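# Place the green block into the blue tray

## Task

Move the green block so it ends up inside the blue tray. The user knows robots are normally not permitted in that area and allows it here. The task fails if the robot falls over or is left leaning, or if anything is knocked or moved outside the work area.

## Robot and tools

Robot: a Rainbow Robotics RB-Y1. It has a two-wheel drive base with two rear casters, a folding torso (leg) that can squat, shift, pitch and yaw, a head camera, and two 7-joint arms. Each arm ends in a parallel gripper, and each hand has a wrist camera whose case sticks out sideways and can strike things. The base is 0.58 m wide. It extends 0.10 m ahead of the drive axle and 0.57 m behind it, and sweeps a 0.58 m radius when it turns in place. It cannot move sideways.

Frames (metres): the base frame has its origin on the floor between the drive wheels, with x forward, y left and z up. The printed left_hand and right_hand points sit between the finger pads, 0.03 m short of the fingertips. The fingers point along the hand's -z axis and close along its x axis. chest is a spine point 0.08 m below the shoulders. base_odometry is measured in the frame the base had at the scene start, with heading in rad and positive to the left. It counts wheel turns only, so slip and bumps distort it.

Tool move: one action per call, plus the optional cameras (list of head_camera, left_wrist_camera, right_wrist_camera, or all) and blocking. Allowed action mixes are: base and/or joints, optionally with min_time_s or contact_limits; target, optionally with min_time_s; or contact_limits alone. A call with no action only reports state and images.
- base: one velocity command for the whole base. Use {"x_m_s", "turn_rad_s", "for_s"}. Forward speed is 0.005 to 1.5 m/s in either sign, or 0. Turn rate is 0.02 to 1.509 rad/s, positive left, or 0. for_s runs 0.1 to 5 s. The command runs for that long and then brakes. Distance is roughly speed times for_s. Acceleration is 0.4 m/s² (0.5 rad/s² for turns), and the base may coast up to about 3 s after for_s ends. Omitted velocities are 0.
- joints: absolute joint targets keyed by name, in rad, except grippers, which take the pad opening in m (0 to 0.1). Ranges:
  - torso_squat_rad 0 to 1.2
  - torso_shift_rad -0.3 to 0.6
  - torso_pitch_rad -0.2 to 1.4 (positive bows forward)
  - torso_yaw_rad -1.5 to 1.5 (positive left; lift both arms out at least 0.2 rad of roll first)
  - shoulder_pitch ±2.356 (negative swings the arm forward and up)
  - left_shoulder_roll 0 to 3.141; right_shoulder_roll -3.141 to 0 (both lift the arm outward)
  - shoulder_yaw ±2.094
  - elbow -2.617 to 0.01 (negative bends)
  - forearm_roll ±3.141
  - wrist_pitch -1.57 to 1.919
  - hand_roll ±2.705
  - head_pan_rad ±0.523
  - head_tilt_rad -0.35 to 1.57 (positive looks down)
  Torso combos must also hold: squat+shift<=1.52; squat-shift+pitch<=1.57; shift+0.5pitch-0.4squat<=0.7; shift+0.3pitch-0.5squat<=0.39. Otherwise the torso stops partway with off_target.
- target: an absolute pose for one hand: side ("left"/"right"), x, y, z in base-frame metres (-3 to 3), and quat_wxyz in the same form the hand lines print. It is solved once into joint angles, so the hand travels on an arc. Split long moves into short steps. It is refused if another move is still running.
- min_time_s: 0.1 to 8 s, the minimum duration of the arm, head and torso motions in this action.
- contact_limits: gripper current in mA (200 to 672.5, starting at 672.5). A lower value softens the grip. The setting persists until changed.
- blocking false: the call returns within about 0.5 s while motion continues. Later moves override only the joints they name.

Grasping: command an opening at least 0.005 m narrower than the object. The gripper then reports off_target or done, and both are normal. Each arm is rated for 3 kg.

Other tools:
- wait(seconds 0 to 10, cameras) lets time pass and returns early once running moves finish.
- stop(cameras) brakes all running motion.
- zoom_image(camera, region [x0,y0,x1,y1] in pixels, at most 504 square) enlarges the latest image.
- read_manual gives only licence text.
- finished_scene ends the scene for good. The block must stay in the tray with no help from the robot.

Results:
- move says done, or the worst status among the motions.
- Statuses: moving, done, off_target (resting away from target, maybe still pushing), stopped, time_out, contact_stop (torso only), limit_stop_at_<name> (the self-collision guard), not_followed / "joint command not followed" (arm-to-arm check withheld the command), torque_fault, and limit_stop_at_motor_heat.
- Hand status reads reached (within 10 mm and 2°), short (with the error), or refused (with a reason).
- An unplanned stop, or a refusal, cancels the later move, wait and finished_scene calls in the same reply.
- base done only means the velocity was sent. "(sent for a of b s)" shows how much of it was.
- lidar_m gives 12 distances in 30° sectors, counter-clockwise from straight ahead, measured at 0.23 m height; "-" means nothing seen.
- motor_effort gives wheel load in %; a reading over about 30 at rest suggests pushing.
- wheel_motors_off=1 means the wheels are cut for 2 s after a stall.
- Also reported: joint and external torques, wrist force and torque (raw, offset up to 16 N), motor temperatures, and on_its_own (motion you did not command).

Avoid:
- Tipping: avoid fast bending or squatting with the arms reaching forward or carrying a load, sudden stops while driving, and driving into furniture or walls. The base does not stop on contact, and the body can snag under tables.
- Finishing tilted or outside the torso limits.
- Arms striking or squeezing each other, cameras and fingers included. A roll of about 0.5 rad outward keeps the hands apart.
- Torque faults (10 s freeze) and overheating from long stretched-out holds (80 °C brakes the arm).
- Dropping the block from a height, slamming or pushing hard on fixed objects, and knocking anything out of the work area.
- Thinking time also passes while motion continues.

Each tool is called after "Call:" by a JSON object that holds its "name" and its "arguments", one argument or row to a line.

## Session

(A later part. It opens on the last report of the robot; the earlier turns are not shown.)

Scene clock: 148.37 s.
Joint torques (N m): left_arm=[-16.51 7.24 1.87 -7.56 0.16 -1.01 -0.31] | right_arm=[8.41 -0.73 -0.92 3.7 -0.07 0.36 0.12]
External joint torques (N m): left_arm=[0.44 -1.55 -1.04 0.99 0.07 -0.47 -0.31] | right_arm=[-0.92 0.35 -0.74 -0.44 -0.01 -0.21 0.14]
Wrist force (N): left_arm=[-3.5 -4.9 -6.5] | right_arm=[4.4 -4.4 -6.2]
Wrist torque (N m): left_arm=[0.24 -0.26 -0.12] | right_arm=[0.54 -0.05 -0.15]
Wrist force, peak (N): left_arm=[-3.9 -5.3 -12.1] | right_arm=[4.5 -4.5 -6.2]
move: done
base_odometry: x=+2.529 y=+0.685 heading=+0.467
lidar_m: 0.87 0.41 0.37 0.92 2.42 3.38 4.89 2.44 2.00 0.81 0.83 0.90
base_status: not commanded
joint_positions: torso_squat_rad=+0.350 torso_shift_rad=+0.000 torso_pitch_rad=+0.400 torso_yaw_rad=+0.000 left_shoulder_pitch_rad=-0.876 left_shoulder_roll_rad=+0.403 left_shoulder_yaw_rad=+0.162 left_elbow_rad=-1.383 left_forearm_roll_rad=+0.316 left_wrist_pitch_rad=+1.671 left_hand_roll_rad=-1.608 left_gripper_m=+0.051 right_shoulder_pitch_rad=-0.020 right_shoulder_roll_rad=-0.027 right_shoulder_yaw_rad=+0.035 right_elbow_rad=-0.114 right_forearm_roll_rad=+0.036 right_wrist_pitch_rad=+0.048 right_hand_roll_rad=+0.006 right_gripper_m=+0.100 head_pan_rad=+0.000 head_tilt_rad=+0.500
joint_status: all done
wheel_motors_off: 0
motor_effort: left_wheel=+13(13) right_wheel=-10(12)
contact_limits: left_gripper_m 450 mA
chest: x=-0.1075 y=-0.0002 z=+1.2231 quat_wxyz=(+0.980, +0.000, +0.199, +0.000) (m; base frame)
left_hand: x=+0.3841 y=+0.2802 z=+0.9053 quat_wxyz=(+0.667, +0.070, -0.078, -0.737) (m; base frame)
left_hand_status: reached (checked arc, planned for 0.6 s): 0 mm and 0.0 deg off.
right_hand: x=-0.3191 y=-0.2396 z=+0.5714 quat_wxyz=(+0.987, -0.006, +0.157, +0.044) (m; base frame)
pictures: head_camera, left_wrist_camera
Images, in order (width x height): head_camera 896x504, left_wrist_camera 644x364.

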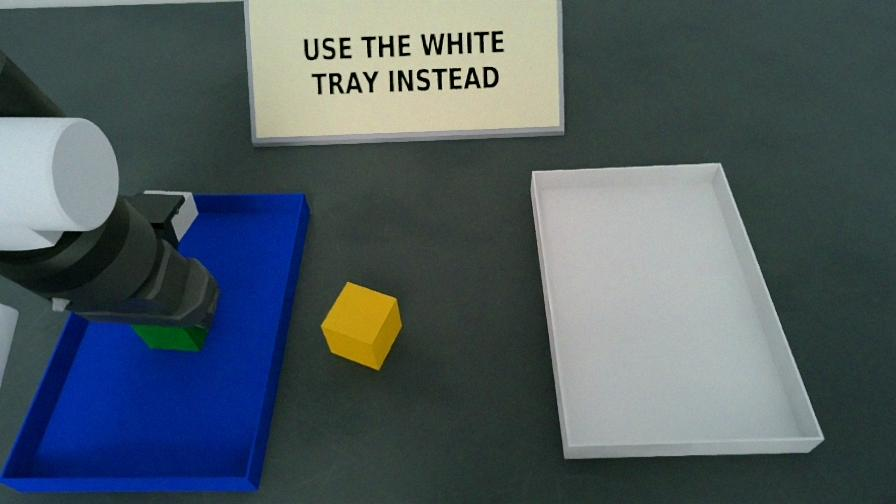

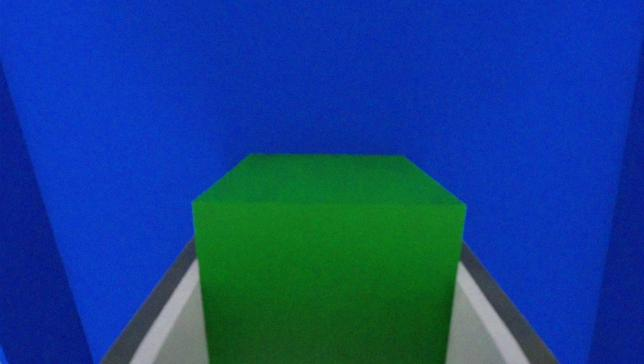

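Call:
{"name": "move", "arguments": {
  "joints": {"left_gripper_m": 0.075},
  "cameras": ["head_camera", "left_wrist_camera"]
}}

Scene clock: 149.40 s.
Joint torques (N m): left_arm=[-17.16 7.29 2.01 -8.18 0.22 -1.07 -0.24] | right_arm=[8.44 -0.41 -1.03 3.86 -0.07 0.37 -0.05]
External joint torques (N m): left_arm=[-0.22 -1.49 -0.9 0.36 0.12 -0.53 -0.24] | right_arm=[-0.89 0.67 -0.85 -0.27 -0.01 -0.21 -0.03]
Wrist force (N): left_arm=[-3.4 -5.1 -10.2] | right_arm=[4.2 -4.5 -6.3]
Wrist torque (N m): left_arm=[0.29 -0.30 -0.15] | right_arm=[0.53 -0.07 -0.14]
Wrist force, peak (N): left_arm=[-4.1 -4.8 -10.7] | right_arm=[4.5 -4.3 -6.3]
move: done
base_odometry: x=+2.529 y=+0.685 heading=+0.467
lidar_m: 0.87 0.41 0.37 0.92 2.41 3.37 4.90 2.43 2.02 0.80 0.84 0.90
base_status: not commanded
joint_positions: torso_squat_rad=+0.350 torso_shift_rad=+0.000 torso_pitch_rad=+0.400 torso_yaw_rad=+0.000 left_shoulder_pitch_rad=-0.876 left_shoulder_roll_rad=+0.403 left_shoulder_yaw_rad=+0.162 left_elbow_rad=-1.383 left_forearm_roll_rad=+0.316 left_wrist_pitch_rad=+1.671 left_hand_roll_rad=-1.608 left_gripper_m=+0.075 right_shoulder_pitch_rad=-0.020 right_shoulder_roll_rad=-0.027 right_shoulder_yaw_rad=+0.035 right_elbow_rad=-0.114 right_forearm_roll_rad=+0.036 right_wrist_pitch_rad=+0.048 right_hand_roll_rad=+0.006 right_gripper_m=+0.100 head_pan_rad=+0.000 head_tilt_rad=+0.500
joint_status: all done
wheel_motors_off: 0
motor_effort: left_wheel=+11(13) right_wheel=-10(11)
contact_limits: left_gripper_m 450 mA
chest: x=-0.1075 y=-0.0002 z=+1.2231 quat_wxyz=(+0.980, +0.000, +0.199, +0.000) (m; base frame)
left_hand: x=+0.3840 y=+0.2801 z=+0.9052 quat_wxyz=(+0.667, +0.070, -0.078, -0.737) (m; base frame)
right_hand: x=-0.3191 y=-0.2396 z=+0.5714 quat_wxyz=(+0.987, -0.006, +0.157, +0.044) (m; base frame)
pictures: head_camera, left_wrist_camera
Images, in order (width x height): head_camera 896x504, left_wrist_camera 644x364.

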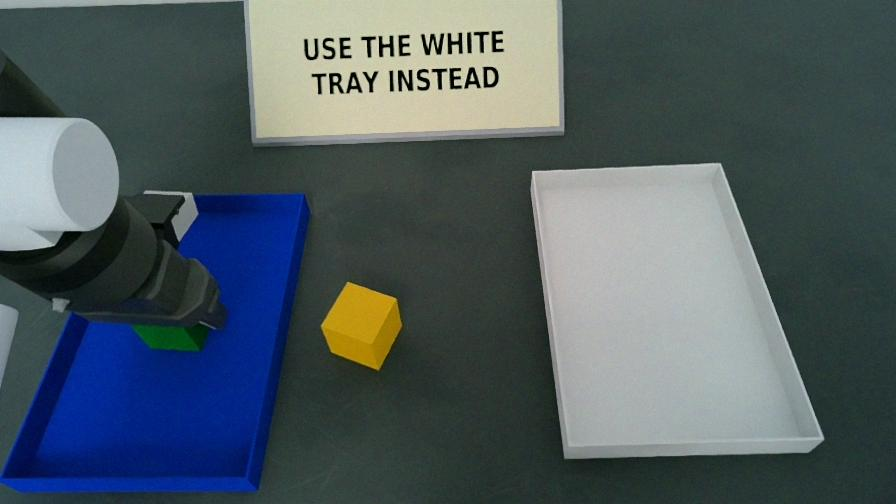

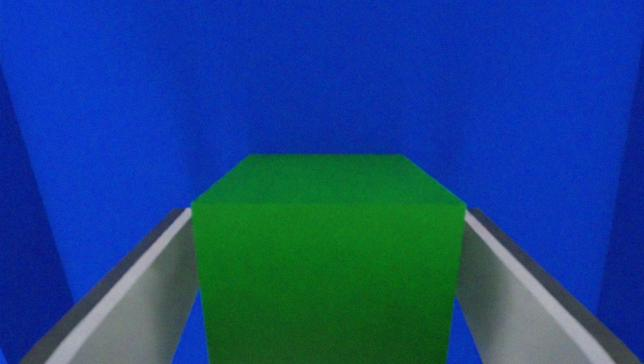

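Call:
{"name": "move", "arguments": {
  "target": {"side": "left", "x": 0.376, "y": 0.281, "z": 0.95, "quat_wxyz": [0.66514, 0.08757, -0.0968, -0.73522]},
  "min_time_s": 1.0,
  "cameras": ["head_camera", "left_wrist_camera"]
}}

Call:
{"name": "move", "arguments": {
  "target": {"side": "left", "x": 0.345, "y": 0.28, "z": 1.03, "quat_wxyz": [0.64803, 0.17364, -0.19193, -0.7163]},
  "min_time_s": 1.2,
  "cameras": ["head_camera", "left_wrist_camera"]
}}

Scene clock: 152.47 s.
Joint torques (N m): left_arm=[-15.23 9.2 3.91 -8.93 0.24 -0.63 0.31] | right_arm=[8.51 -0.28 -0.79 3.58 -0.08 0.34 0.18]
External joint torques (N m): left_arm=[1 0.41 0.76 -0.74 0.17 0 0.31] | right_arm=[-0.81 0.8 -0.61 -0.55 -0.02 -0.23 0.2]
Wrist force (N): left_arm=[-3.8 -5.5 -10.0] | right_arm=[4.4 -4.2 -6.3]
Wrist torque (N m): left_arm=[0.35 -0.40 -0.27] | right_arm=[0.50 -0.06 -0.13]
Wrist force, peak (N): left_arm=[-4.1 -5.2 -10.9] | right_arm=[4.4 -4.5 -6.3]
move: done
base_odometry: x=+2.529 y=+0.685 heading=+0.467
lidar_m: 0.86 0.40 0.37 0.92 2.42 3.37 4.89 2.44 2.01 0.80 0.84 0.90
base_status: not commanded
joint_positions: torso_squat_rad=+0.350 torso_shift_rad=+0.000 torso_pitch_rad=+0.400 torso_yaw_rad=+0.000 left_shoulder_pitch_rad=-0.846 left_shoulder_roll_rad=+0.421 left_shoulder_yaw_rad=+0.190 left_elbow_rad=-1.585 left_forearm_roll_rad=+0.343 left_wrist_pitch_rad=+1.795 left_hand_roll_rad=-1.579 left_gripper_m=+0.075 right_shoulder_pitch_rad=-0.020 right_shoulder_roll_rad=-0.027 right_shoulder_yaw_rad=+0.035 right_elbow_rad=-0.114 right_forearm_roll_rad=+0.036 right_wrist_pitch_rad=+0.048 right_hand_roll_rad=+0.006 right_gripper_m=+0.100 head_pan_rad=+0.000 head_tilt_rad=+0.500
joint_status: all done
wheel_motors_off: 0
motor_effort: left_wheel=+13(13) right_wheel=-11(12)
contact_limits: left_gripper_m 450 mA
chest: x=-0.1075 y=-0.0002 z=+1.2231 quat_wxyz=(+0.980, +0.000, +0.199, +0.000) (m; base frame)
left_hand: x=+0.3762 y=+0.2809 z=+0.9497 quat_wxyz=(+0.665, +0.087, -0.097, -0.735) (m; base frame)
left_hand_status: reached (checked arc, planned for 1.0 s): 0 mm and 0.0 deg off.
right_hand: x=-0.3191 y=-0.2396 z=+0.5714 quat_wxyz=(+0.987, -0.006, +0.157, +0.044) (m; base frame)
pictures: head_camera, left_wrist_camera
Images, in order (width x height): head_camera 896x504, left_wrist_camera 644x364.

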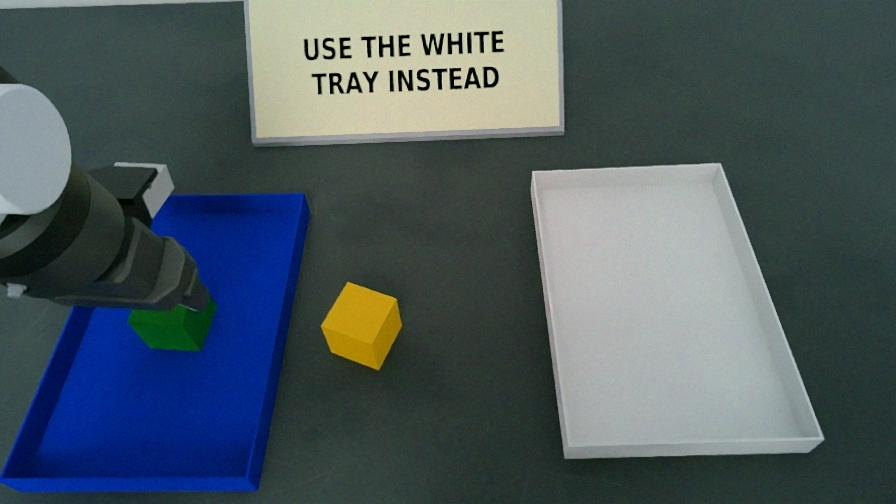

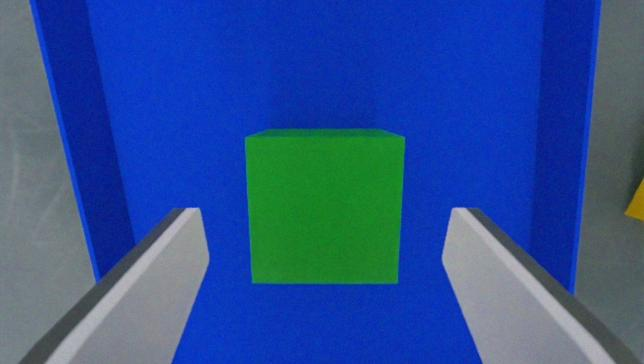

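Scene clock: 154.00 s.
Joint torques (N m): left_arm=[-11.99 8.15 4.15 -7.8 0.17 -1.06 -0.02] | right_arm=[8.56 -0.77 -0.79 3.65 -0.04 0.35 0.06]
External joint torques (N m): left_arm=[0.76 0.09 0.87 -0.78 0.17 0.02 -0.03] | right_arm=[-0.76 0.31 -0.6 -0.48 0.03 -0.22 0.08]
Wrist force (N): left_arm=[-3.8 -7.2 -9.0] | right_arm=[4.2 -4.2 -6.3]
Wrist torque (N m): left_arm=[0.45 -0.37 -0.19] | right_arm=[0.50 -0.08 -0.14]
Wrist force, peak (N): left_arm=[-4.4 -7.5 -9.9] | right_arm=[4.3 -4.4 -6.5]
move: done
base_odometry: x=+2.529 y=+0.685 heading=+0.467
lidar_m: 0.87 0.40 0.36 0.92 2.42 3.38 4.90 2.45 2.00 0.80 0.82 0.91
base_status: not commanded
joint_positions: torso_squat_rad=+0.350 torso_shift_rad=+0.000 torso_pitch_rad=+0.400 torso_yaw_rad=+0.000 left_shoulder_pitch_rad=-0.679 left_shoulder_roll_rad=+0.427 left_shoulder_yaw_rad=+0.276 left_elbow_rad=-2.085 left_forearm_roll_rad=+0.417 left_wrist_pitch_rad=+1.869 left_hand_roll_rad=-1.507 left_gripper_m=+0.075 right_shoulder_pitch_rad=-0.020 right_shoulder_roll_rad=-0.027 right_shoulder_yaw_rad=+0.035 right_elbow_rad=-0.114 right_forearm_roll_rad=+0.036 right_wrist_pitch_rad=+0.048 right_hand_roll_rad=+0.006 right_gripper_m=+0.100 head_pan_rad=+0.000 head_tilt_rad=+0.500
joint_status: all done
wheel_motors_off: 0
motor_effort: left_wheel=+9(12) right_wheel=-12(12)
contact_limits: left_gripper_m 450 mA
chest: x=-0.1075 y=-0.0002 z=+1.2231 quat_wxyz=(+0.980, +0.000, +0.199, +0.000) (m; base frame)
left_hand: x=+0.3451 y=+0.2799 z=+1.0299 quat_wxyz=(+0.648, +0.174, -0.192, -0.716) (m; base frame)
left_hand_status: reached (checked arc, planned for 1.2 s): 0 mm and 0.0 deg off.
right_hand: x=-0.3191 y=-0.2396 z=+0.5714 quat_wxyz=(+0.987, -0.006, +0.157, +0.044) (m; base frame)
pictures: head_camera, left_wrist_camera
Images, in order (width x height): head_camera 896x504, left_wrist_camera 644x364.

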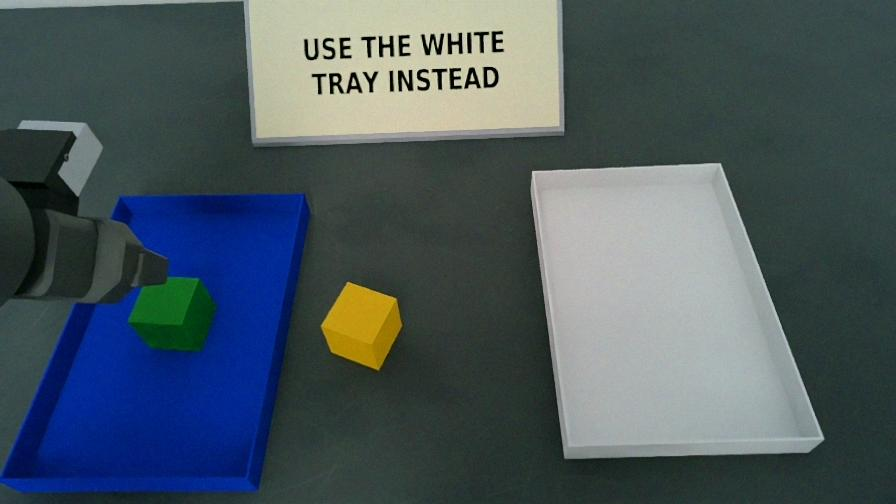

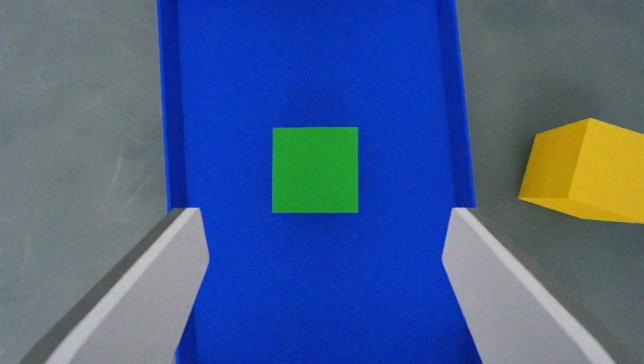

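Call:
{"name": "move", "arguments": {
  "joints": {"torso_pitch_rad": 0.0, "head_tilt_rad": 0.8},
  "min_time_s": 2.0,
  "cameras": ["head_camera"]
}}

Scene clock: 157.03 s.
Joint torques (N m): left_arm=[-16.86 8.56 3.23 -5.46 -0.01 -1.83 -0.06] | right_arm=[-2.1 -0.67 -0.79 -0.49 0.03 -0.44 0.04]
External joint torques (N m): left_arm=[-0.35 0.69 0.55 -0.49 0.13 -0.22 -0.07] | right_arm=[-0.2 0.58 -0.75 -0.43 0 -0.22 0.04]
Wrist force (N): left_arm=[-3.9 -8.9 -8.0] | right_arm=[1.9 -4.1 -6.5]
Wrist torque (N m): left_arm=[0.55 -0.38 -0.22] | right_arm=[0.51 -0.19 -0.14]
Wrist force, peak (N): left_arm=[-4.2 -8.0 -9.6] | right_arm=[4.4 -4.3 -6.4]
move: done
base_odometry: x=+2.529 y=+0.685 heading=+0.467
lidar_m: 0.87 0.41 0.37 0.91 2.42 3.38 4.90 2.44 2.01 0.82 0.82 0.90
base_status: not commanded
joint_positions: torso_squat_rad=+0.350 torso_shift_rad=+0.000 torso_pitch_rad=+0.000 torso_yaw_rad=+0.000 left_shoulder_pitch_rad=-0.679 left_shoulder_roll_rad=+0.427 left_shoulder_yaw_rad=+0.276 left_elbow_rad=-2.085 left_forearm_roll_rad=+0.417 left_wrist_pitch_rad=+1.869 left_hand_roll_rad=-1.507 left_gripper_m=+0.075 right_shoulder_pitch_rad=-0.020 right_shoulder_roll_rad=-0.027 right_shoulder_yaw_rad=+0.035 right_elbow_rad=-0.114 right_forearm_roll_rad=+0.036 right_wrist_pitch_rad=+0.048 right_hand_roll_rad=+0.006 right_gripper_m=+0.100 head_pan_rad=+0.000 head_tilt_rad=+0.800
joint_status: all done
wheel_motors_off: 0
motor_effort: left_wheel=+10(12) right_wheel=-10(12)
contact_limits: left_gripper_m 450 mA
chest: x=-0.2279 y=-0.0002 z=+1.2475 quat_wxyz=(+1.000, +0.000, +0.000, +0.000) (m; base frame)
left_hand: x=+0.2642 y=+0.2798 z=+1.2457 quat_wxyz=(+0.597, +0.312, -0.317, -0.668) (m; base frame)
right_hand: x=-0.1692 y=-0.2396 z=+0.5649 quat_wxyz=(+0.998, -0.015, -0.042, +0.042) (m; base frame)
pictures: head_camera
Images, in order (width x height): head_camera 896x504.

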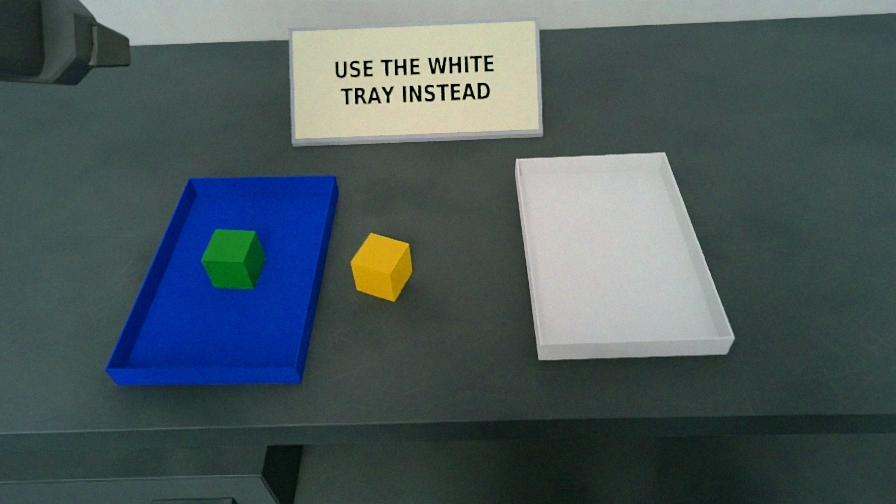

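The green block is resting flat in the blue tray, the gripper has let go, and the robot is upright with its arm clear of the table. Nothing else on the table was disturbed.

Call:
{"name": "finished_scene", "arguments": {
  "scene": 1
}}

The scene is finished: the task was done.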